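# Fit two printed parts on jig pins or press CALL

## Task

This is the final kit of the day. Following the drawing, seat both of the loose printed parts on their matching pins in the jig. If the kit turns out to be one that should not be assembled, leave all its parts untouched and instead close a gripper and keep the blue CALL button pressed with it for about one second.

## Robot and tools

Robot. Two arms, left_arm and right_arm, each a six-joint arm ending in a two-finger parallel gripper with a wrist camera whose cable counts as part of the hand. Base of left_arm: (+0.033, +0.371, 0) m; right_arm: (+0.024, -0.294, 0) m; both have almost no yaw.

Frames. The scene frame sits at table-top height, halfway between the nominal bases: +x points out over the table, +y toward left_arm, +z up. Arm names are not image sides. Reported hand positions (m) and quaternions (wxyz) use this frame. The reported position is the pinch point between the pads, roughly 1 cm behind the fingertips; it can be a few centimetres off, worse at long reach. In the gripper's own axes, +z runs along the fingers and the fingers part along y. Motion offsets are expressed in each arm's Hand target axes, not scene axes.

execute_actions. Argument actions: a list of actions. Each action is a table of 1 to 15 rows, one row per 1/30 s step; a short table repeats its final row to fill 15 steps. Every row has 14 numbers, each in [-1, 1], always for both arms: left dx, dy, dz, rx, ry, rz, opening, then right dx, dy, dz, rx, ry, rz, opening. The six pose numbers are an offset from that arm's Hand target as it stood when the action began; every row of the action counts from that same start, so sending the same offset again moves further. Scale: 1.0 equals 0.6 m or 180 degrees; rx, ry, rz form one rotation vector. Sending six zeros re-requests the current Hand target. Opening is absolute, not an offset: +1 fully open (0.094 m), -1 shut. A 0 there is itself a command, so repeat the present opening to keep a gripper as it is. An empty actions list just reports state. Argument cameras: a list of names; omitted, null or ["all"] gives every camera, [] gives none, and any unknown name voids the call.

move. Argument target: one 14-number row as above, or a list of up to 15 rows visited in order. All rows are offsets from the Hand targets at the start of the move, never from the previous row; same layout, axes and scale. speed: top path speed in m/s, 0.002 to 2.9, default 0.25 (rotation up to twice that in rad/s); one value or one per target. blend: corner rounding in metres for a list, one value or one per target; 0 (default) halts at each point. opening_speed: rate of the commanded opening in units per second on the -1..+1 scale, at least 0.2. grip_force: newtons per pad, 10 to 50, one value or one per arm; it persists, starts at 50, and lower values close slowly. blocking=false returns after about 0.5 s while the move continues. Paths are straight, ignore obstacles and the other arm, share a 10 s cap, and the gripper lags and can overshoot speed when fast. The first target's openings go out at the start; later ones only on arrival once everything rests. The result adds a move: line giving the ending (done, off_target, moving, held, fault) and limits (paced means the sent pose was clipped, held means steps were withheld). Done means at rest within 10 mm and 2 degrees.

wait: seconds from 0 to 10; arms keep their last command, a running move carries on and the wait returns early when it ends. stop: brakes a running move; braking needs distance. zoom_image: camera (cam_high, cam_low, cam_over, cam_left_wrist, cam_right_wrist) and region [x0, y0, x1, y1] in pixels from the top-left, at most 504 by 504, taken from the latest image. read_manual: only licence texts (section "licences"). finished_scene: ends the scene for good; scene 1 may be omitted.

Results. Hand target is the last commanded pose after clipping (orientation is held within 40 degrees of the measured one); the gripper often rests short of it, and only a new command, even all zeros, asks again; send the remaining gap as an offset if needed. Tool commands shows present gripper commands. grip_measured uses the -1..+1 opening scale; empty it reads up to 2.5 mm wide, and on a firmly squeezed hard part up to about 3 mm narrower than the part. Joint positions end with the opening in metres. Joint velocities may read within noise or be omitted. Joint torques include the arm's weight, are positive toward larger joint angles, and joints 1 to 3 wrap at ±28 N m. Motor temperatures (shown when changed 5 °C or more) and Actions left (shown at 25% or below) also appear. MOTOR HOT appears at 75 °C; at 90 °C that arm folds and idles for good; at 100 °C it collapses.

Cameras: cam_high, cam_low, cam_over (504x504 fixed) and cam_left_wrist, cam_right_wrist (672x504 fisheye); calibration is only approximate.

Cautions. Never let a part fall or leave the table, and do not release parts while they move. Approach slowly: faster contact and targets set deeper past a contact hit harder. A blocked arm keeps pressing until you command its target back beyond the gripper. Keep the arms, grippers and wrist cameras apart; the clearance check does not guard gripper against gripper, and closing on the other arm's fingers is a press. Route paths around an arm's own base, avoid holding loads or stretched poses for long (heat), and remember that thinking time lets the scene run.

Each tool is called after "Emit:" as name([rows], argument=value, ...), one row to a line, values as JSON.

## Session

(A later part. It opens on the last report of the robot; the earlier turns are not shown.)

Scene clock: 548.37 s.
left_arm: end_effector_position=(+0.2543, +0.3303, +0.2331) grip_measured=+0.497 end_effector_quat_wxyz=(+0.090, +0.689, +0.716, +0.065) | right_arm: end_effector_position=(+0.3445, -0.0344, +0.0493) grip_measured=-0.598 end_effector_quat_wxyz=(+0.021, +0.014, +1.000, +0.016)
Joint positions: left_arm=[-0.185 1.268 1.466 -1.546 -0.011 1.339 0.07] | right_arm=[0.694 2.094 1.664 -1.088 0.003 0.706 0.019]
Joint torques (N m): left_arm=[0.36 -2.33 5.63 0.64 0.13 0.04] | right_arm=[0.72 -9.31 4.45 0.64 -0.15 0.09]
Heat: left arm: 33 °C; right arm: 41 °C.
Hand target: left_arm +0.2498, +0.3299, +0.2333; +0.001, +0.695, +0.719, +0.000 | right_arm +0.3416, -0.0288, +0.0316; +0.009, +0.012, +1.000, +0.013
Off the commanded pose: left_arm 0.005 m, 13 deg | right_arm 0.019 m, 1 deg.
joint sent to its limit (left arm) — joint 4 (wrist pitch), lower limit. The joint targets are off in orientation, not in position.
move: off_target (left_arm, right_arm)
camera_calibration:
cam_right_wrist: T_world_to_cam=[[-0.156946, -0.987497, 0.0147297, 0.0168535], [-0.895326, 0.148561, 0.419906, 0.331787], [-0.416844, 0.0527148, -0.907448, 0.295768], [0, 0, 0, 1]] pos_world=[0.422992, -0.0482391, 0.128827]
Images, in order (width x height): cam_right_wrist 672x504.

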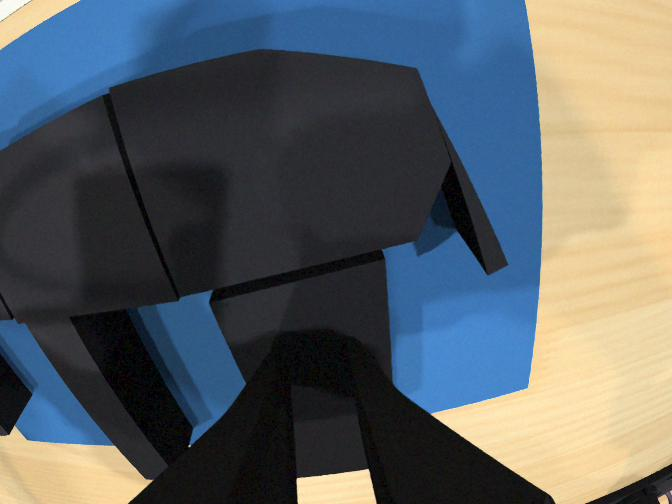

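Emit:
move([
  [0,0,0,0,0,0,0.5,0.0,0.001,-0.012,0,0,0,-0.6],
  [0,0,0,0,0,0,0.5,0.0,0.010,-0.012,0,0,0,-0.6],
], speed=0.02, cameras=["cam_right_wrist"])

Scene clock: 550.67 s.
left_arm: end_effector_position=(+0.2543, +0.3303, +0.2331) grip_measured=+0.497 end_effector_quat_wxyz=(+0.090, +0.689, +0.716, +0.065) | right_arm: end_effector_position=(+0.3426, -0.0235, +0.0504) grip_measured=-0.598 end_effector_quat_wxyz=(+0.021, +0.010, +0.999, +0.022)
Joint positions: left_arm=[-0.185 1.268 1.466 -1.546 -0.011 1.339 0.07] | right_arm=[0.714 2.107 1.687 -1.09 -0.006 0.718 0.019]
Joint torques (N m): left_arm=[0.38 -2.32 5.57 0.66 0.11 0.05] | right_arm=[-0.13 -9.72 6.38 0.36 -0.07 0.04]
Heat: left arm: 33 °C; right arm: 41 °C.
Hand target: left_arm +0.2498, +0.3299, +0.2333; +0.001, +0.695, +0.719, +0.000 | right_arm +0.3417, -0.0230, +0.0389; +0.008, +0.012, +1.000, +0.013
Off the commanded pose: left_arm 0.005 m, 13 deg | right_arm 0.012 m, 2 deg.
joint sent to its limit (left arm) — joint 4 (wrist pitch), lower limit. The joint targets are off in orientation, not in position.
move: off_target (left_arm, right_arm)
camera_calibration:
cam_right_wrist: T_world_to_cam=[[-0.148519, -0.988907, 0.00223001, 0.0250346], [-0.896759, 0.13563, 0.421222, 0.328176], [-0.416852, 0.0605599, -0.906955, 0.295507], [0, 0, 0, 1]] pos_world=[0.421196, -0.0376495, 0.129721]
Images, in order (width x height): cam_right_wrist 672x504.

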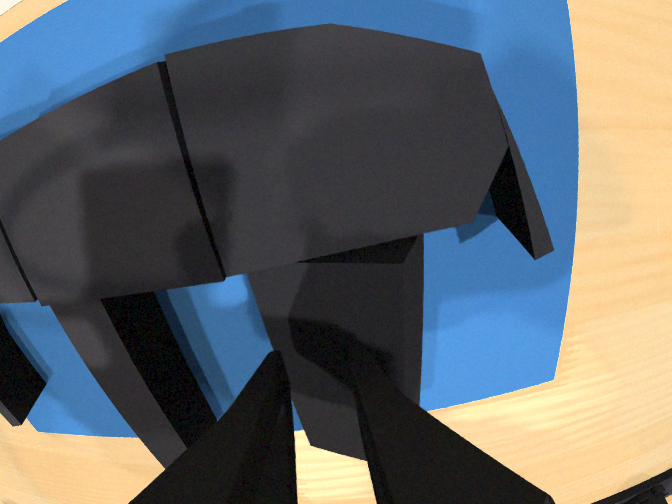

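Emit:
move([
  [0,0,0,0,0,0,0.5,0.0,0,-0.035,0,0,0,-0.6],
  [0,0,0,0,0,0,0.5,0.0,-0.016,-0.028,0,0,0,-0.6],
], speed=0.05, cameras=["cam_right_wrist"])

Scene clock: 557.07 s.
left_arm: end_effector_position=(+0.2543, +0.3303, +0.2331) grip_measured=+0.497 end_effector_quat_wxyz=(+0.090, +0.689, +0.716, +0.065) | right_arm: end_effector_position=(+0.3415, -0.0316, +0.0583) grip_measured=-0.598 end_effector_quat_wxyz=(+0.010, +0.014, +1.000, +0.013)
Joint positions: left_arm=[-0.185 1.268 1.466 -1.546 -0.011 1.339 0.07] | right_arm=[0.7 2.107 1.72 -1.153 -0.008 0.713 0.019]
Joint torques (N m): left_arm=[0.4 -2.32 5.65 0.65 0.12 0.04] | right_arm=[0.06 -12.74 4.07 0.47 -0.09 -0.1]
Heat: left arm: 33 °C; right arm: 40 °C.
Hand target: left_arm +0.2498, +0.3299, +0.2333; +0.001, +0.695, +0.719, +0.000 | right_arm +0.3412, -0.0331, +0.0554; +0.008, +0.012, +1.000, +0.012
Off the commanded pose: left_arm 0.005 m, 13 deg | right_arm 0.003 m, 0 deg.
joint sent to its limit (left arm) — joint 4 (wrist pitch), lower limit. The joint targets are off in orientation, not in position.
move: off_target (left_arm)
camera_calibration:
cam_right_wrist: T_world_to_cam=[[-0.157188, -0.987295, 0.0232656, 0.0185772], [-0.885369, 0.151319, 0.439573, 0.320493], [-0.437509, 0.0484968, -0.897905, 0.308876], [0, 0, 0, 1]] pos_world=[0.421811, -0.045135, 0.136029]
Images, in order (width x height): cam_right_wrist 672x504.

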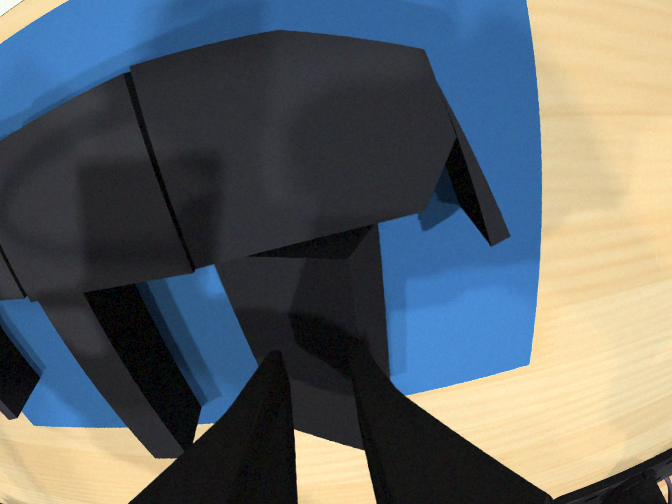

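Emit:
move([
  [0,0,0,0,0,0,0.5,0.0,0.0,0.012,0,0,0,-0.6],
  [0,0,0,0,0,0,0.5,0.0,0.0,0.027,0,0,0,-0.6],
], speed=0.03, cameras=["cam_right_wrist"])

Emit:
zoom_image(camera="cam_right_wrist", region=[150, 200, 450, 500])

Scene clock: 559.80 s.
left_arm: end_effector_position=(+0.2543, +0.3303, +0.2331) grip_measured=+0.497 end_effector_quat_wxyz=(+0.090, +0.689, +0.716, +0.065) | right_arm: end_effector_position=(+0.3430, -0.0303, +0.0510) grip_measured=-0.598 end_effector_quat_wxyz=(+0.014, +0.014, +1.000, +0.017)
Joint positions: left_arm=[-0.185 1.268 1.466 -1.546 -0.011 1.339 0.07] | right_arm=[0.7 2.107 1.69 -1.11 -0.009 0.712 0.019]
Joint torques (N m): left_arm=[0.39 -2.25 5.56 0.64 0.11 0.04] | right_arm=[-0.14 -11.75 3.08 0.67 -0.04 -0.08]
Heat: left arm: 33 °C; right arm: 40 °C.
Hand target: left_arm +0.2498, +0.3299, +0.2333; +0.001, +0.695, +0.719, +0.000 | right_arm +0.3414, -0.0327, +0.0392; +0.008, +0.012, +1.000, +0.012
Off the commanded pose: left_arm 0.005 m, 13 deg | right_arm 0.012 m, 1 deg.
joint sent to its limit (left arm) — joint 4 (wrist pitch), lower limit. The joint targets are off in orientation, not in position.
move: off_target (left_arm, right_arm)
camera_calibration:
cam_right_wrist: T_world_to_cam=[[-0.156981, -0.98751, 0.0134274, 0.0207161], [-0.889472, 0.147279, 0.432608, 0.326449], [-0.429182, 0.055968, -0.901482, 0.300536], [0, 0, 0, 1]] pos_world=[0.422603, -0.044442, 0.129425]
Images, in order (width x height): cam_right_wrist 672x504.

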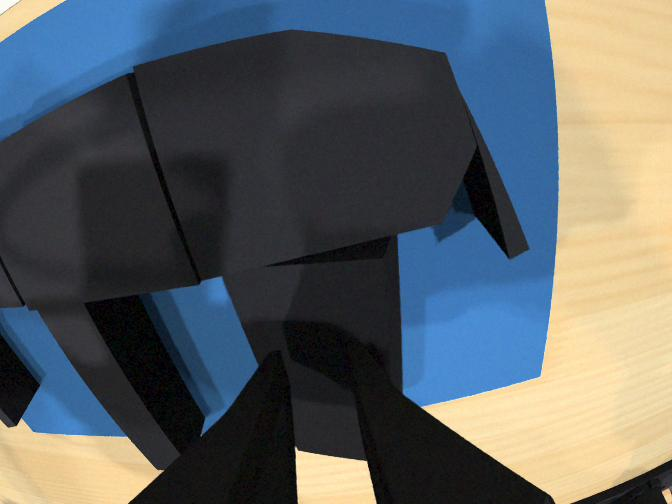

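Scaled by 1.680 from the camera's 672x504 image, which has a finer 960x720 frame.

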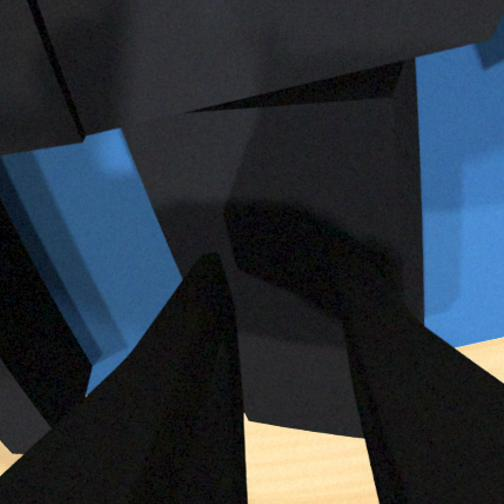

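Emit:
move(target=[0,0,0,0,0,0,0.5,0.0,-0.008,0.012,0,0,0,-0.6], speed=0.03, cameras=["cam_right_wrist"])

Scene clock: 561.37 s.
left_arm: end_effector_position=(+0.2543, +0.3303, +0.2331) grip_measured=+0.497 end_effector_quat_wxyz=(+0.090, +0.689, +0.716, +0.065) | right_arm: end_effector_position=(+0.3420, -0.0362, +0.0479) grip_measured=-0.598 end_effector_quat_wxyz=(+0.014, +0.015, +1.000, +0.014)
Joint positions: left_arm=[-0.185 1.268 1.466 -1.546 -0.011 1.339 0.07] | right_arm=[0.692 2.095 1.66 -1.095 -0.004 0.705 0.019]
Joint torques (N m): left_arm=[0.31 -2.35 5.64 0.62 0.13 0.03] | right_arm=[-0.28 -10.96 2.65 0.84 -0.1 -0.12]
Heat: left arm: 33 °C; right arm: 40 °C.
Hand target: left_arm +0.2498, +0.3299, +0.2333; +0.001, +0.695, +0.719, +0.000 | right_arm +0.3413, -0.0373, +0.0319; +0.008, +0.012, +1.000, +0.012
Off the commanded pose: left_arm 0.005 m, 13 deg | right_arm 0.016 m, 1 deg.
joint sent to its limit (left arm) — joint 4 (wrist pitch), lower limit. The joint targets are off in orientation, not in position.
move: off_target (left_arm, right_arm)
camera_calibration:
cam_right_wrist: T_world_to_cam=[[-0.157541, -0.987322, 0.0193854, 0.0147657], [-0.889487, 0.150402, 0.4315, 0.327995], [-0.428945, 0.0507359, -0.901904, 0.297309], [0, 0, 0, 1]] pos_world=[0.421603, -0.049837, 0.126328]
Images, in order (width x height): cam_right_wrist 672x504.

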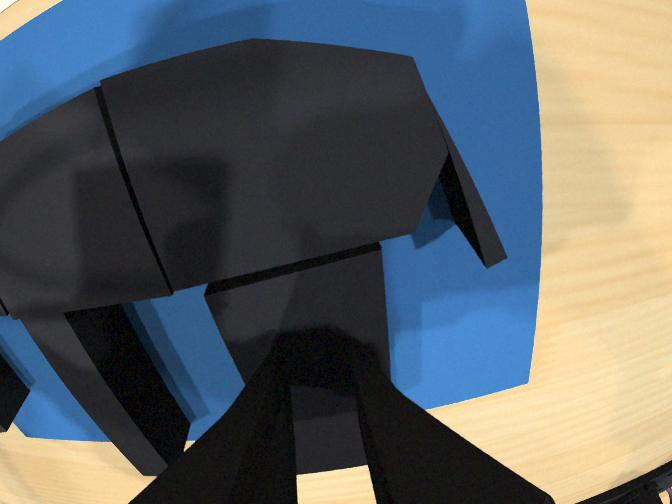

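Emit:
zoom_image(camera="cam_right_wrist", region=[150, 200, 450, 500])

Emit:
move(target=[0,0,0,0,0,0,0.5,0.0,0,-0.06,0,0,0,-0.6], speed=0.03, cameras=["cam_right_wrist","cam_high"])

Emit:
zoom_image(camera="cam_high", region=[255, 310, 315, 350])

Scaled by 1.680 from the camera's 672x504 image, which has a finer 960x720 frame.

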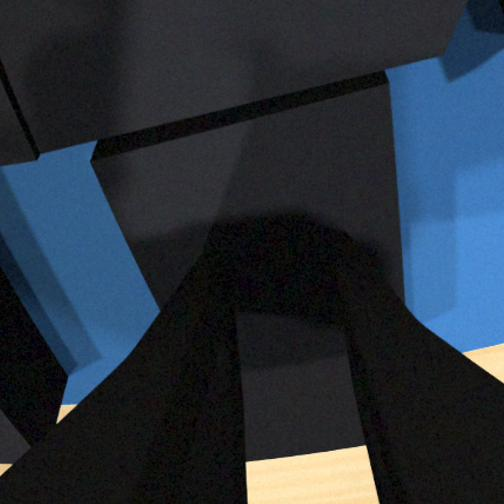

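Scene clock: 564.53 s.
left_arm: end_effector_position=(+0.2543, +0.3303, +0.2331) grip_measured=+0.497 end_effector_quat_wxyz=(+0.090, +0.689, +0.716, +0.065) | right_arm: end_effector_position=(+0.3375, -0.0385, +0.0590) grip_measured=-0.598 end_effector_quat_wxyz=(+0.002, +0.014, +1.000, +0.008)
Joint positions: left_arm=[-0.185 1.268 1.466 -1.546 -0.011 1.339 0.07] | right_arm=[0.692 2.094 1.703 -1.166 -0.009 0.703 0.019]
Joint torques (N m): left_arm=[0.32 -2.26 5.68 0.64 0.12 0.06] | right_arm=[-0.21 -13.81 6.9 0.17 -0.01 -0.1]
Heat: left arm: 33 °C; right arm: 41 °C.
Hand target: left_arm +0.2498, +0.3299, +0.2333; +0.001, +0.695, +0.719, +0.000 | right_arm +0.3407, -0.0381, +0.0679; +0.008, +0.012, +1.000, +0.013
Off the commanded pose: left_arm 0.005 m, 13 deg | right_arm 0.009 m, 1 deg.
joint sent to its limit (left arm) — joint 4 (wrist pitch), lower limit. The joint targets are off in orientation, not in position.
move: off_target (left_arm)
camera_calibration:
cam_right_wrist: T_world_to_cam=[[-0.154884, -0.987302, 0.0352911, 0.00961705], [-0.879262, 0.154047, 0.45074, 0.315039], [-0.450454, 0.0387825, -0.891957, 0.311756], [0, 0, 0, 1]] pos_world=[0.418924, -0.0511267, 0.135733]
Images, in order (width x height): cam_high 504x504, cam_right_wrist 672x504.

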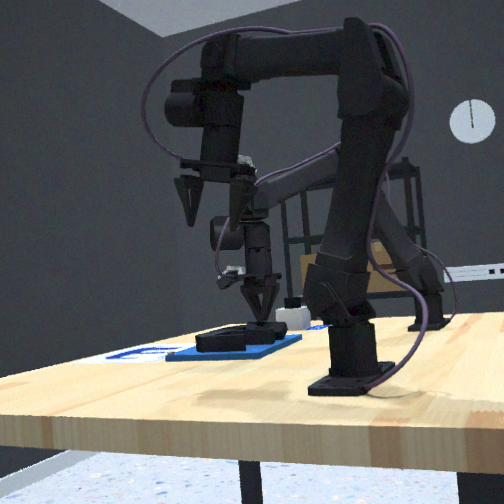

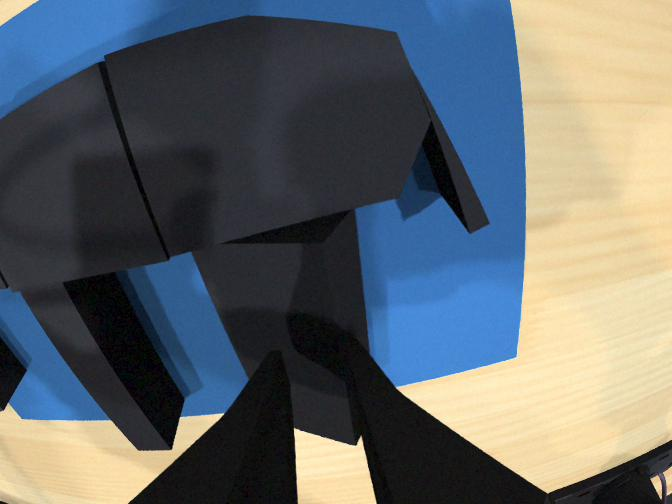

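Scaled by 8.400 from the camera's 504x504 image, which has a finer 720x720 frame.

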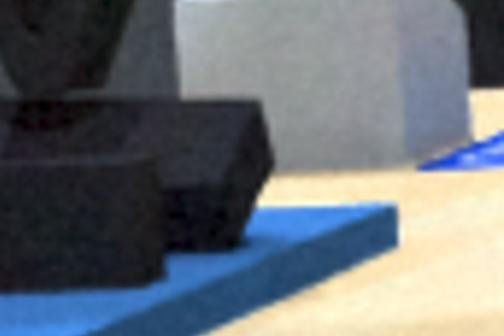

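Emit:
move([
  [0,0,0,0,0,0,0.5,0.0,0,-0.05,0,0,0,-0.6],
  [0,0,0,0,0,0,0.5,0.0,0.075,-0.05,0,0,0,-1],
], speed=0.08, cameras=["cam_right_wrist"])

Scene clock: 574.90 s.
left_arm: end_effector_position=(+0.2543, +0.3303, +0.2331) grip_measured=+0.497 end_effector_quat_wxyz=(+0.090, +0.689, +0.716, +0.065) | right_arm: end_effector_position=(+0.3405, +0.0061, +0.1052) grip_measured=-0.991 end_effector_quat_wxyz=(+0.016, +0.009, +1.000, +0.021)
Joint positions: left_arm=[-0.185 1.268 1.466 -1.546 -0.011 1.339 0.07] | right_arm=[0.768 2.184 2.027 -1.361 -0.009 0.77 0]
Joint torques (N m): left_arm=[0.34 -2.37 5.59 0.66 0.13 0.04] | right_arm=[0.1 -11.3 6.94 0.28 -0.05 0.07]
Heat: left arm: 33 °C; right arm: 43 °C.
Hand target: left_arm +0.2498, +0.3299, +0.2333; +0.001, +0.695, +0.719, +0.000 | right_arm +0.3413, +0.0061, +0.0991; +0.008, +0.012, +1.000, +0.013
Off the commanded pose: left_arm 0.005 m, 13 deg | right_arm 0.006 m, 1 deg.
joint sent to its limit (left arm) — joint 4 (wrist pitch), lower limit. The joint targets are off in orientation, not in position.
move: off_target (left_arm)
camera_calibration:
cam_right_wrist: T_world_to_cam=[[-0.146676, -0.989172, 0.00507742, 0.0529084], [-0.892522, 0.134554, 0.430464, 0.296834], [-0.426486, 0.058607, -0.902594, 0.345412], [0, 0, 0, 1]] pos_world=[0.420005, -0.00784842, 0.183722]
Images, in order (width x height): cam_right_wrist 672x504.

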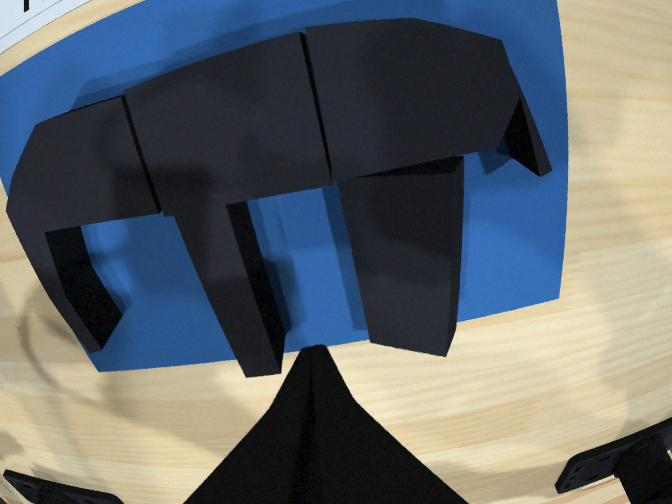

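Emit:
move([
  [0,0,0,0,0,0,0.5,0.0,0,0.06,0,0,0,-1],
], speed=0.05, cameras=["cam_right_wrist"])

Scene clock: 577.27 s.
left_arm: end_effector_position=(+0.2543, +0.3303, +0.2331) grip_measured=+0.497 end_effector_quat_wxyz=(+0.090, +0.689, +0.716, +0.065) | right_arm: end_effector_position=(+0.3427, +0.0082, +0.0784) grip_measured=-0.991 end_effector_quat_wxyz=(+0.018, +0.009, +1.000, +0.024)
Joint positions: left_arm=[-0.185 1.268 1.466 -1.546 -0.011 1.339 0.07] | right_arm=[0.768 2.187 1.924 -1.249 -0.009 0.771 0]
Joint torques (N m): left_arm=[0.38 -2.36 5.6 0.64 0.11 0.05] | right_arm=[0.2 -11 4.26 0.57 -0.03 0.06]
Heat: left arm: 33 °C; right arm: 43 °C.
Hand target: left_arm +0.2498, +0.3299, +0.2333; +0.001, +0.695, +0.719, +0.000 | right_arm +0.3419, +0.0070, +0.0630; +0.008, +0.012, +1.000, +0.012
Off the commanded pose: left_arm 0.005 m, 13 deg | right_arm 0.015 m, 2 deg.
joint sent to its limit (left arm) — joint 4 (wrist pitch), lower limit. The joint targets are off in orientation, not in position.
move: off_target (left_arm, right_arm)
camera_calibration:
cam_right_wrist: T_world_to_cam=[[-0.147482, -0.989065, -0.000368255, 0.0561808], [-0.894526, 0.133226, 0.426702, 0.311045], [-0.421987, 0.0632603, -0.904392, 0.320572], [0, 0, 0, 1]] pos_world=[0.421801, -0.00615234, 0.157219]
Images, in order (width x height): cam_right_wrist 672x504.

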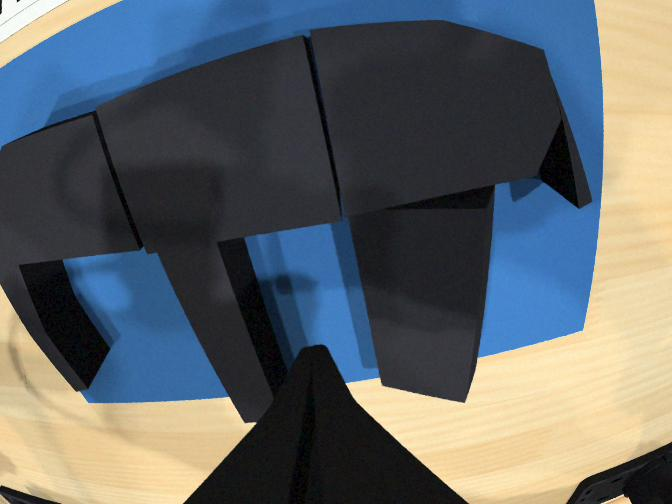

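Emit:
move([
  [0,0,0,0,0,0,0.5,0.0,-0.008,0.02,0,0,0,-1],
  [0,0,0,0,0,0,0.5,0.0,-0.008,0.066,0,0,0,-1],
], speed=0.05, cameras=["cam_right_wrist"])

Scene clock: 580.27 s.
left_arm: end_effector_position=(+0.2543, +0.3303, +0.2331) grip_measured=+0.497 end_effector_quat_wxyz=(+0.090, +0.689, +0.716, +0.065) | right_arm: end_effector_position=(+0.3424, +0.0071, +0.0379) grip_measured=-0.991 end_effector_quat_wxyz=(+0.017, +0.010, +1.000, +0.023)
Joint positions: left_arm=[-0.185 1.268 1.466 -1.546 -0.011 1.339 0.07] | right_arm=[0.766 2.202 1.788 -1.1 -0.009 0.771 0]
Joint torques (N m): left_arm=[0.31 -2.29 5.61 0.67 0.12 0.06] | right_arm=[-0.58 -11.38 4.41 0.54 -0.01 -0.03]
Heat: left arm: 33 °C; right arm: 42 °C.
Hand target: left_arm +0.2498, +0.3299, +0.2333; +0.001, +0.695, +0.719, +0.000 | right_arm +0.3425, +0.0032, +0.0233; +0.008, +0.012, +1.000, +0.013
Off the commanded pose: left_arm 0.005 m, 13 deg | right_arm 0.015 m, 2 deg.
joint sent to its limit (left arm) — joint 4 (wrist pitch), lower limit. The joint targets are off in orientation, not in position.
move: off_target (left_arm, right_arm)
camera_calibration:
cam_right_wrist: T_world_to_cam=[[-0.148569, -0.988901, 0.00144167, 0.0553973], [-0.893683, 0.134888, 0.427943, 0.327836], [-0.423388, 0.0622909, -0.903804, 0.284348], [0, 0, 0, 1]] pos_world=[0.421601, -0.00715104, 0.11662]
Images, in order (width x height): cam_right_wrist 672x504.

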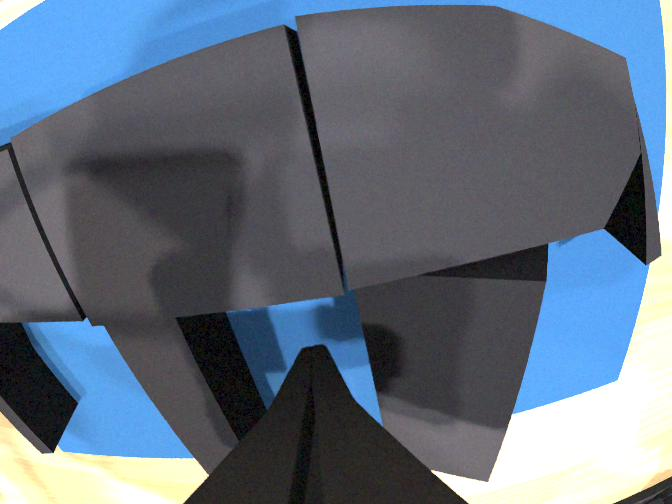

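Emit:
move([
  [0,0,0,0,0,0,0.5,0.002,-0.010,0.006,0,0,0,-1],
  [0,0,0,0,0,0,0.5,0.002,-0.024,0.006,0,0,0,-1],
], speed=0.03, cameras=["cam_right_wrist"])

Emit:
zoom_image(camera="cam_right_wrist", region=[250, 200, 600, 500])

Scene clock: 583.20 s.
left_arm: end_effector_position=(+0.2543, +0.3303, +0.2331) grip_measured=+0.497 end_effector_quat_wxyz=(+0.090, +0.689, +0.716, +0.065) | right_arm: end_effector_position=(+0.3406, -0.0037, +0.0198) grip_measured=-0.991 end_effector_quat_wxyz=(+0.008, +0.011, +1.000, +0.020)
Joint positions: left_arm=[-0.185 1.268 1.466 -1.546 -0.011 1.339 0.07] | right_arm=[0.747 2.202 1.716 -1.047 -0.018 0.753 0]
Joint torques (N m): left_arm=[0.35 -2.29 5.65 0.66 0.11 0.05] | right_arm=[-0.83 -14.61 3.77 0.36 0.13 -0.07]
Heat: left arm: 33 °C; right arm: 42 °C.
Hand target: left_arm +0.2498, +0.3299, +0.2333; +0.001, +0.695, +0.719, +0.000 | right_arm +0.3410, -0.0112, +0.0193; +0.008, +0.012, +1.000, +0.012
Off the commanded pose: left_arm 0.005 m, 13 deg | right_arm 0.007 m, 1 deg.
joint sent to its limit (left arm) — joint 4 (wrist pitch), lower limit. The joint targets are off in orientation, not in position.
move: off_target (left_arm)
camera_calibration:
cam_right_wrist: T_world_to_cam=[[-0.150022, -0.988619, 0.0111806, 0.0447765], [-0.884828, 0.1393, 0.444606, 0.3321], [-0.441104, 0.0568079, -0.895656, 0.27374], [0, 0, 0, 1]] pos_world=[0.421317, -0.0175454, 0.0970231]
Images, in order (width x height): cam_right_wrist 672x504.

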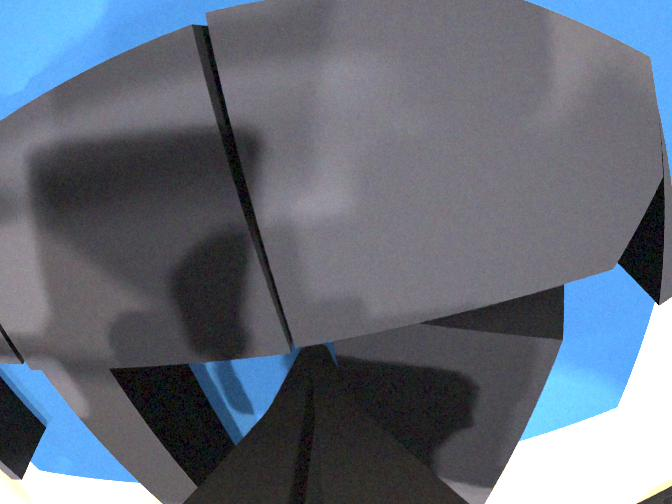

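Scaled by 1.440 from the camera's 672x504 image, which has a finer 960x720 frame.

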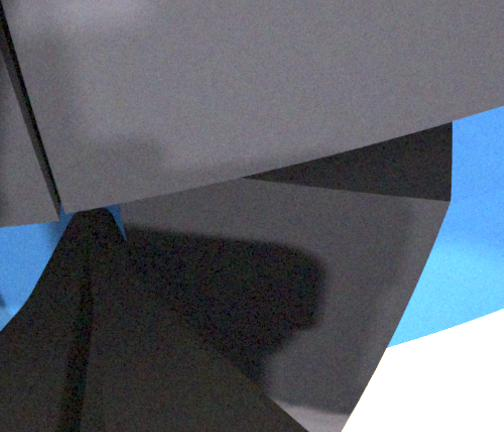

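Emit:
move([
  [0,0,0,0,0,0,0.5,0.0,0,-0.014,0,0,0,-1],
  [0,0,0,0,0,0,0.5,0.0,-0.012,-0.014,0,0,0,-1],
], speed=0.03, cameras=["cam_right_wrist","cam_high"])

Emit:
zoom_image(camera="cam_high", region=[255, 310, 315, 350])

Scene clock: 585.80 s.
left_arm: end_effector_position=(+0.2543, +0.3303, +0.2331) grip_measured=+0.497 end_effector_quat_wxyz=(+0.090, +0.689, +0.716, +0.065) | right_arm: end_effector_position=(+0.3409, -0.0056, +0.0212) grip_measured=-0.991 end_effector_quat_wxyz=(+0.005, +0.009, +1.000, +0.025)
Joint positions: left_arm=[-0.185 1.268 1.466 -1.546 -0.011 1.339 0.07] | right_arm=[0.738 2.194 1.707 -1.044 -0.031 0.74 0]
Joint torques (N m): left_arm=[0.36 -2.33 5.67 0.65 0.12 0.05] | right_arm=[-0.98 -16.36 3.51 0.15 0.21 -0.04]
Heat: left arm: 33 °C; right arm: 42 °C.
Hand target: left_arm +0.2498, +0.3299, +0.2333; +0.001, +0.695, +0.719, +0.000 | right_arm +0.3408, -0.0185, +0.0275; +0.009, +0.012, +1.000, +0.012
Off the commanded pose: left_arm 0.005 m, 13 deg | right_arm 0.014 m, 2 deg.
joint sent to its limit (left arm) — joint 4 (wrist pitch), lower limit. The joint targets are off in orientation, not in position.
move: off_target (left_arm, right_arm)
camera_calibration:
cam_right_wrist: T_world_to_cam=[[-0.145676, -0.989332, 0.000888709, 0.0415657], [-0.88272, 0.130383, 0.451448, 0.331072], [-0.446748, 0.0649807, -0.892297, 0.277169], [0, 0, 0, 1]] pos_world=[0.422124, -0.0200546, 0.0978179]
Images, in order (width x height): cam_high 504x504, cam_right_wrist 672x504.

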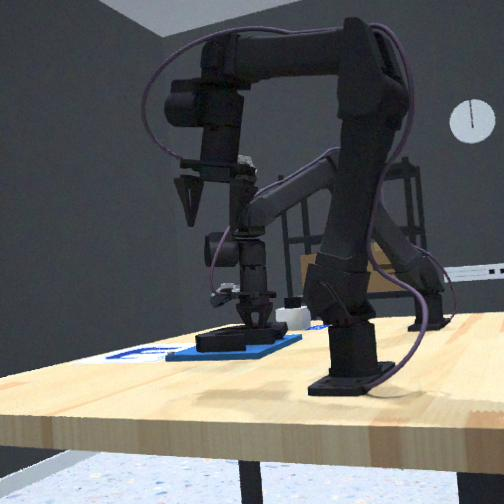

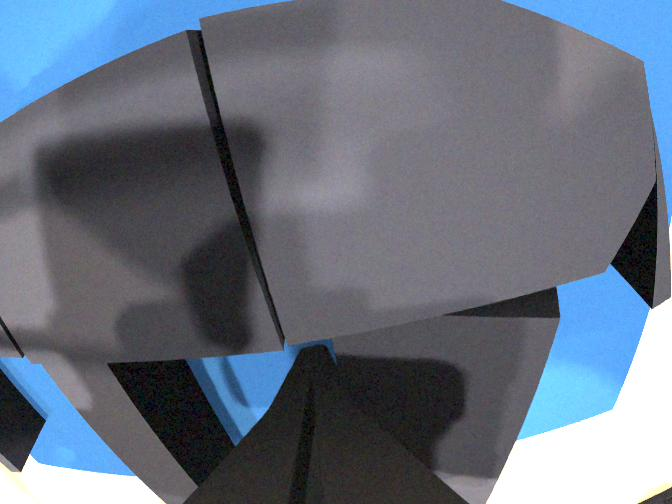

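Scaled by 8.400 from the camera's 504x504 image, which has a finer 720x720 frame.

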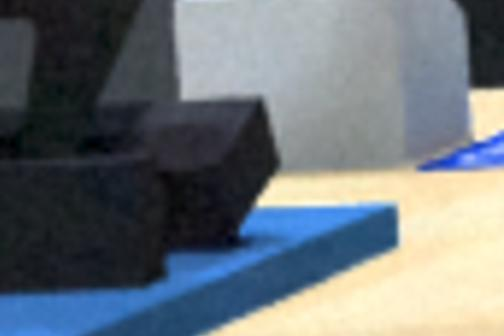

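Emit:
move([
  [0,0,0,0,0,0,0.5,0.0,0,-0.014,0,0,0,-1],
  [0,0,0,0,0,0,0.5,0.0,-0.01,-0.014,0,0,0,-1],
], speed=0.03, cameras=["cam_right_wrist","cam_high"])

Emit:
zoom_image(camera="cam_high", region=[255, 310, 315, 350])

Scene clock: 589.77 s.
left_arm: end_effector_position=(+0.2543, +0.3303, +0.2331) grip_measured=+0.497 end_effector_quat_wxyz=(+0.090, +0.689, +0.716, +0.065) | right_arm: end_effector_position=(+0.3404, -0.0129, +0.0270) grip_measured=-0.991 end_effector_quat_wxyz=(+0.003, +0.009, +1.000, +0.022)
Joint positions: left_arm=[-0.185 1.268 1.466 -1.546 -0.011 1.339 0.07] | right_arm=[0.726 2.174 1.699 -1.062 -0.03 0.729 0]
Joint torques (N m): left_arm=[0.23 -2.3 5.61 0.64 0.11 0.06] | right_arm=[-0.91 -16.59 3.88 0.13 0.23 -0.04]
Heat: left arm: 33 °C; right arm: 43 °C.
Hand target: left_arm +0.2498, +0.3299, +0.2333; +0.001, +0.695, +0.719, +0.000 | right_arm +0.3404, -0.0247, +0.0358; +0.008, +0.012, +1.000, +0.013
Off the commanded pose: left_arm 0.005 m, 13 deg | right_arm 0.015 m, 1 deg.
joint sent to its limit (left arm) — joint 4 (wrist pitch), lower limit. The joint targets are off in orientation, not in position.
move: off_target (left_arm, right_arm)
camera_calibration:
cam_right_wrist: T_world_to_cam=[[-0.145696, -0.989306, 0.00684278, 0.0341886], [-0.881177, 0.13291, 0.453719, 0.328394], [-0.449776, 0.0600755, -0.891118, 0.283411], [0, 0, 0, 1]] pos_world=[0.421827, -0.0268501, 0.10332]
Images, in order (width x height): cam_high 504x504, cam_right_wrist 672x504.

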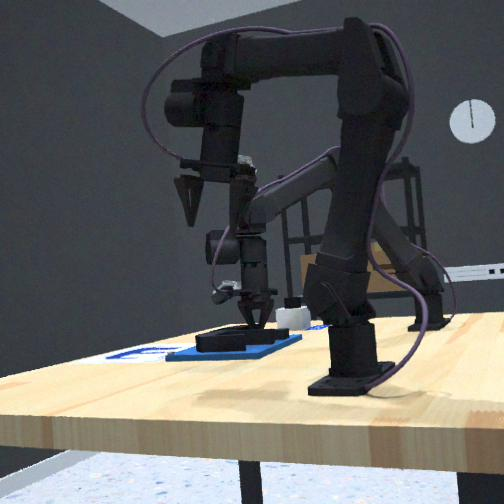

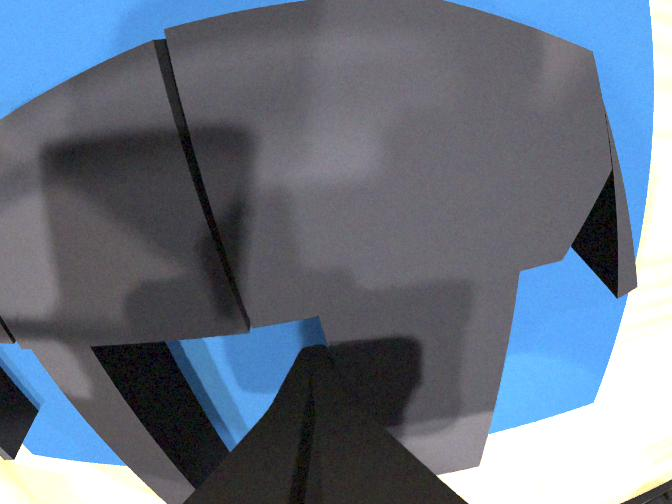

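Scaled by 8.400 from the camera's 504x504 image, which has a finer 720x720 frame.

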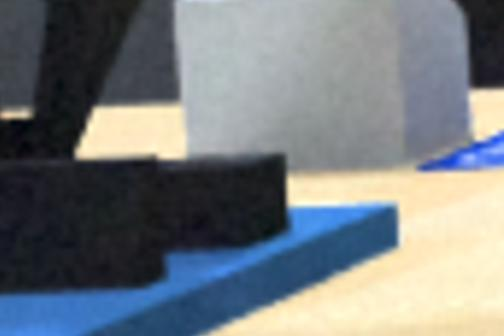

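Emit:
move([
  [0,0,0,0,0,0,0.5,0.0,0.018,-0.005,0,0,0,-1],
  [0,0,0,0,0,0,0.5,0.0,0.018,-0.13,0,0,0,-1],
  [0,0,0,0,0,0,0.5,0.1,-0.01,-0.19,0,0,0,-1],
], speed=0.08)

Emit:
zoom_image(camera="cam_high", region=[195, 300, 315, 370])

Emit:
zoom_image(camera="cam_right_wrist", region=[250, 100, 600, 450])

Scene clock: 595.30 s.
left_arm: end_effector_position=(+0.2543, +0.3303, +0.2331) grip_measured=+0.497 end_effector_quat_wxyz=(+0.090, +0.689, +0.716, +0.065) | right_arm: end_effector_position=(+0.2831, -0.0257, +0.1440) grip_measured=-0.991 end_effector_quat_wxyz=(+0.006, +0.010, +1.000, +0.019)
Joint positions: left_arm=[-0.185 1.268 1.466 -1.546 -0.011 1.339 0.07] | right_arm=[0.807 1.934 1.809 -1.411 -0.017 0.811 0]
Joint torques (N m): left_arm=[0.36 -2.3 5.6 0.65 0.13 0.04] | right_arm=[0.03 -13.46 4.19 0.16 0.11 0.09]
Heat: left arm: 33 °C; right arm: 44 °C.
Hand target: left_arm +0.2498, +0.3299, +0.2333; +0.001, +0.695, +0.719, +0.000 | right_arm +0.2784, -0.0321, +0.1485; +0.008, +0.012, +1.000, +0.012
Off the commanded pose: left_arm 0.005 m, 13 deg | right_arm 0.009 m, 1 deg.
joint sent to its limit (left arm) — joint 4 (wrist pitch), lower limit. The joint targets are off in orientation, not in position.
move: off_target (left_arm)
camera_calibration:
cam_left_wrist: T_world_to_cam=[[-0.982524, 0.0746037, -0.170533, 0.262388], [-0.0183891, 0.87278, 0.487767, -0.36404], [0.185227, 0.482379, -0.856155, 0.0991466], [0, 0, 0, 1]] pos_world=[0.232743, 0.250326, 0.307198]
cam_right_wrist: T_world_to_cam=[[-0.148447, -0.988833, 0.0131727, 0.0122362], [-0.883657, 0.138614, 0.447143, 0.228382], [-0.443975, 0.0547367, -0.894366, 0.36149], [0, 0, 0, 1]] pos_world=[0.36412, -0.0393441, 0.221024]

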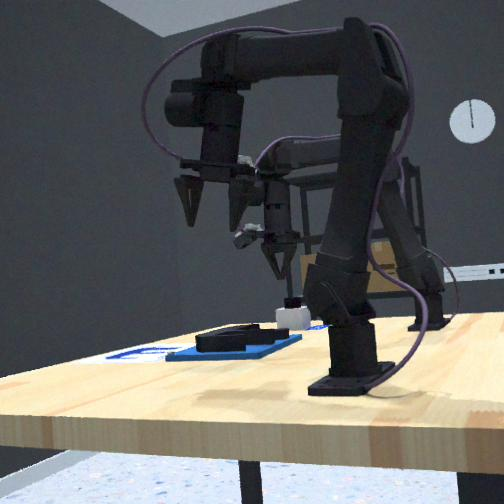

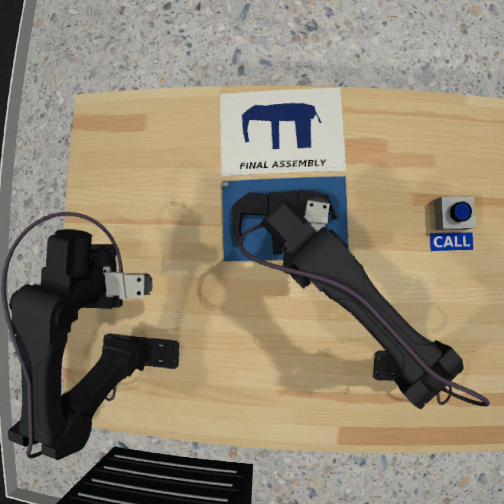

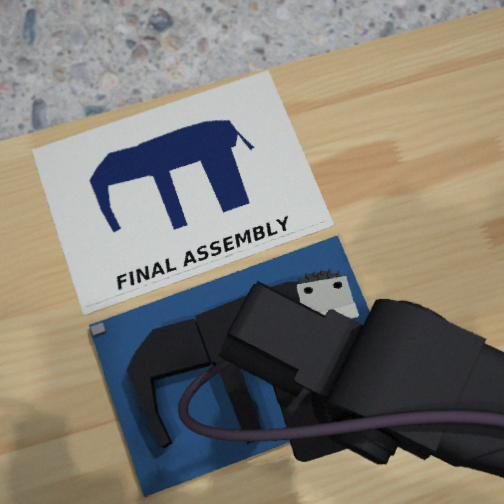

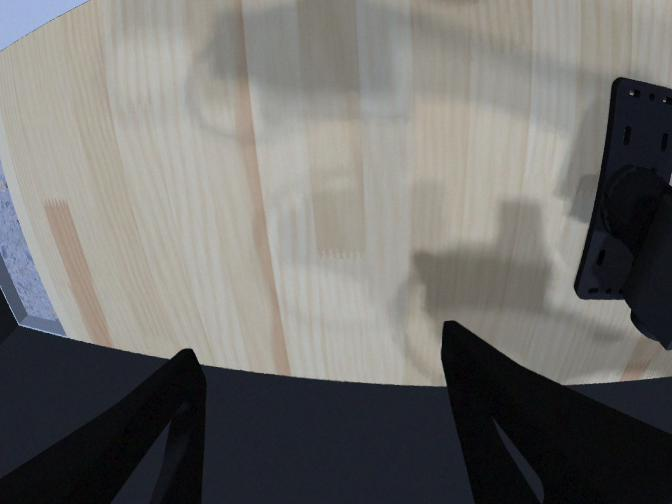

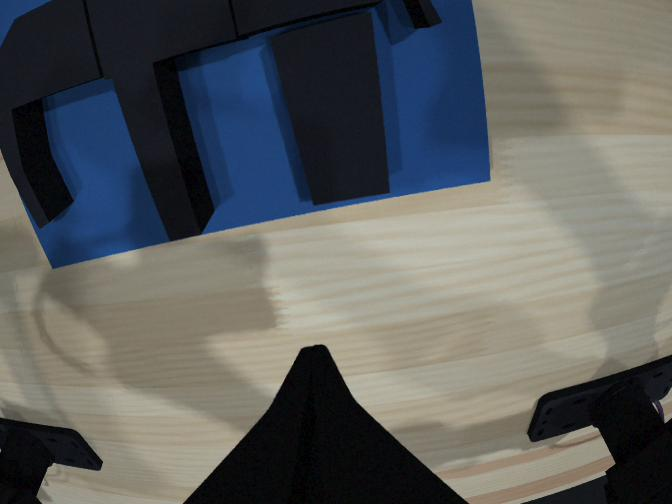

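Scaled by 4.200 from the camera's 504x504 image, which has a finer 720x720 frame.

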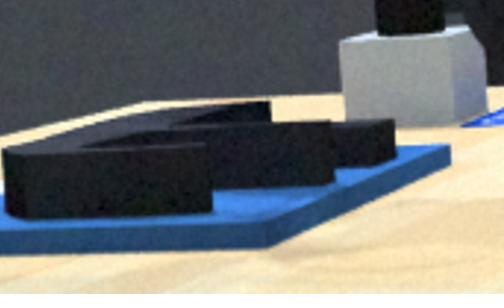

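Scaled by 1.440 from the camera's 672x504 image, which has a finer 960x720 frame.

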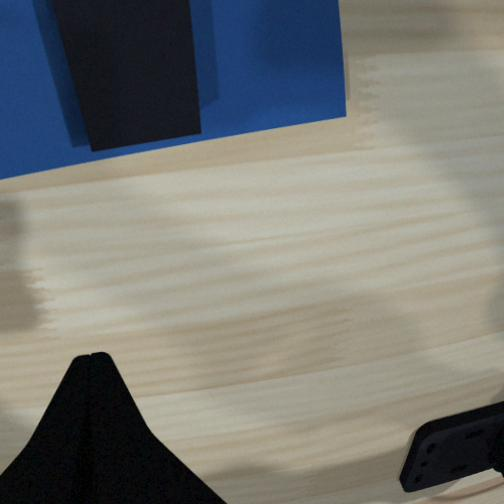

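Emit:
move(target=[0,0,0,0,0,0,0.5,0.1,-0.25,-0.1,0,0,0,-1], speed=0.25, cameras=["cam_high","cam_low","cam_over","cam_right_wrist"])

Emit:
zoom_image(camera="cam_high", region=[255, 310, 315, 350])

Emit:
zoom_image(camera="cam_over", region=[80, 230, 400, 500])

Emit:
zoom_image(camera="cam_low", region=[210, 165, 360, 270])

Scene clock: 599.27 s.
left_arm: end_effector_position=(+0.2543, +0.3303, +0.2331) grip_measured=+0.497 end_effector_quat_wxyz=(+0.090, +0.689, +0.716, +0.065) | right_arm: end_effector_position=(+0.2180, -0.1780, +0.2056) grip_measured=-0.991 end_effector_quat_wxyz=(+0.029, +0.014, +0.999, +0.026)
Joint positions: left_arm=[-0.185 1.268 1.466 -1.546 -0.011 1.339 0.07] | right_arm=[0.536 1.371 1.445 -1.569 -0.015 0.549 0]
Joint torques (N m): left_arm=[0.36 -2.29 5.52 0.66 0.11 0.07] | right_arm=[-0.29 -5.14 3.92 0.34 -0.08 -0.1]
Heat: left arm: 33 °C; right arm: 43 °C.
Hand target: left_arm +0.2498, +0.3299, +0.2333; +0.001, +0.695, +0.719, +0.000 | right_arm +0.2137, -0.1820, +0.2039; +0.009, +0.012, +1.000, +0.012
Off the commanded pose: left_arm 0.005 m, 13 deg | right_arm 0.006 m, 3 deg.
joint sent to its limit (left arm) — joint 4 (wrist pitch), lower limit. The joint targets are off in orientation, not in position.
joint sent to its limit (right arm) — joint 4 (wrist pitch), lower limit. The joint targets still meet the commanded pose.
move: off_target (left_arm, right_arm)
camera_calibration:
cam_right_wrist: T_world_to_cam=[[-0.156538, -0.987641, -0.00780862, -0.142609], [-0.902036, 0.13974, 0.408416, 0.176572], [-0.402278, 0.0709762, -0.912762, 0.393581], [0, 0, 0, 1]] pos_world=[0.295279, -0.193456, 0.286017]
Images, in order (width x height): cam_high 504x504, cam_low 504x504, cam_over 504x504, cam_right_wrist 672x504.

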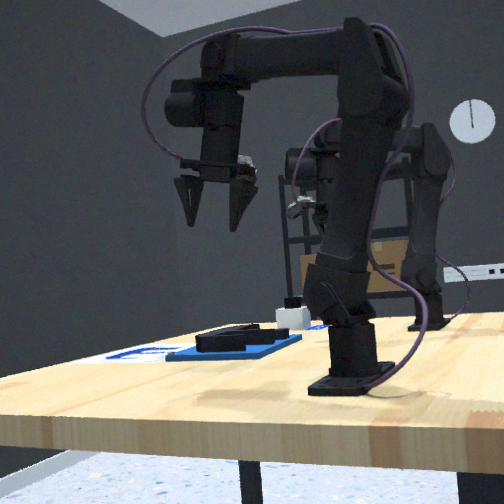

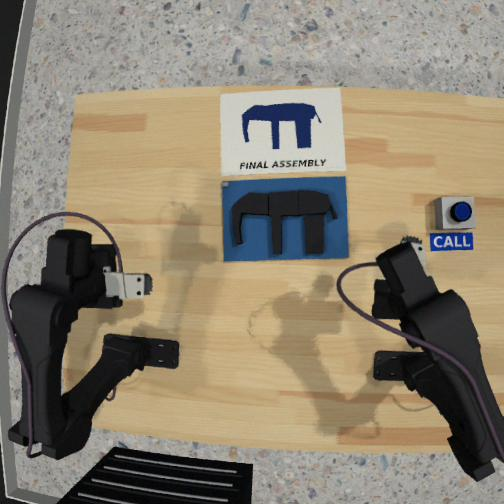

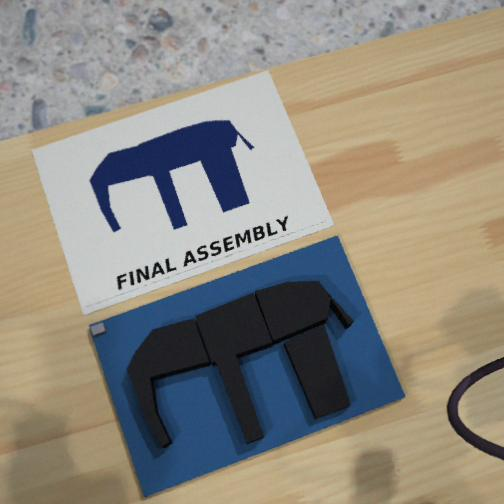

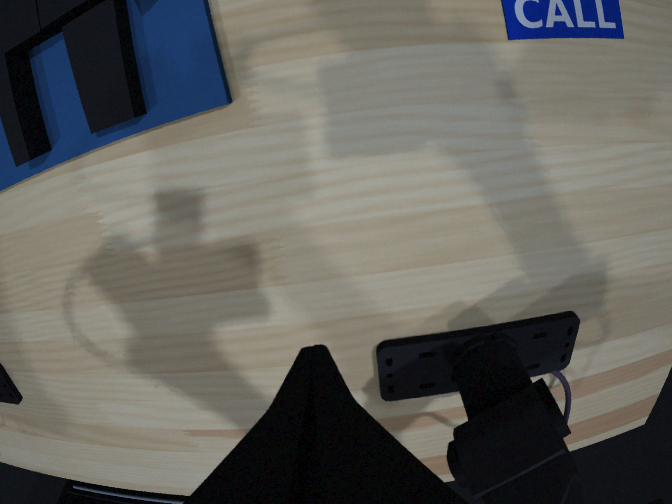

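Scaled by 8.400 from the camera's 504x504 image, which has a finer 720x720 frame.

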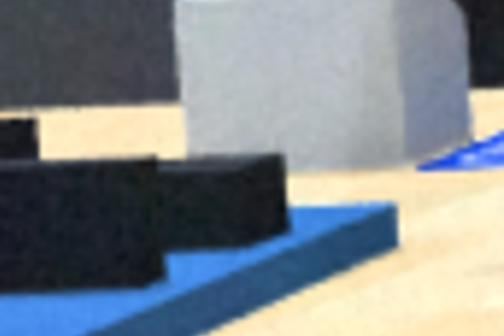

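Scaled by 1.575 from the camera's 504x504 image, which has a finer 720x720 frame.

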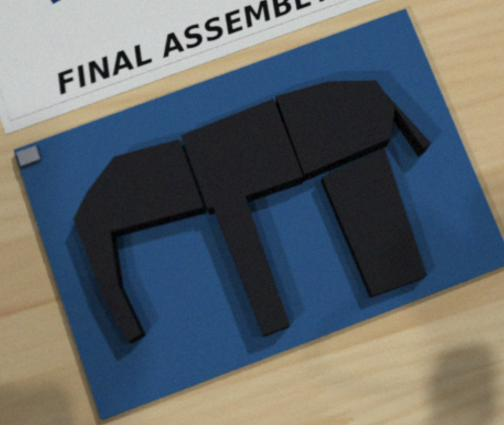

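Scaled by 3.360 from the camera's 504x504 image, which has a finer 720x720 frame.

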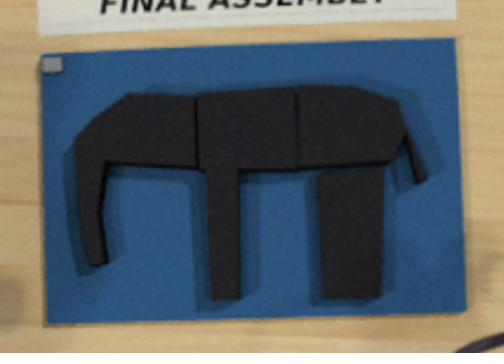

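Emit:
finished_scene()

The scene is finished: the task was done.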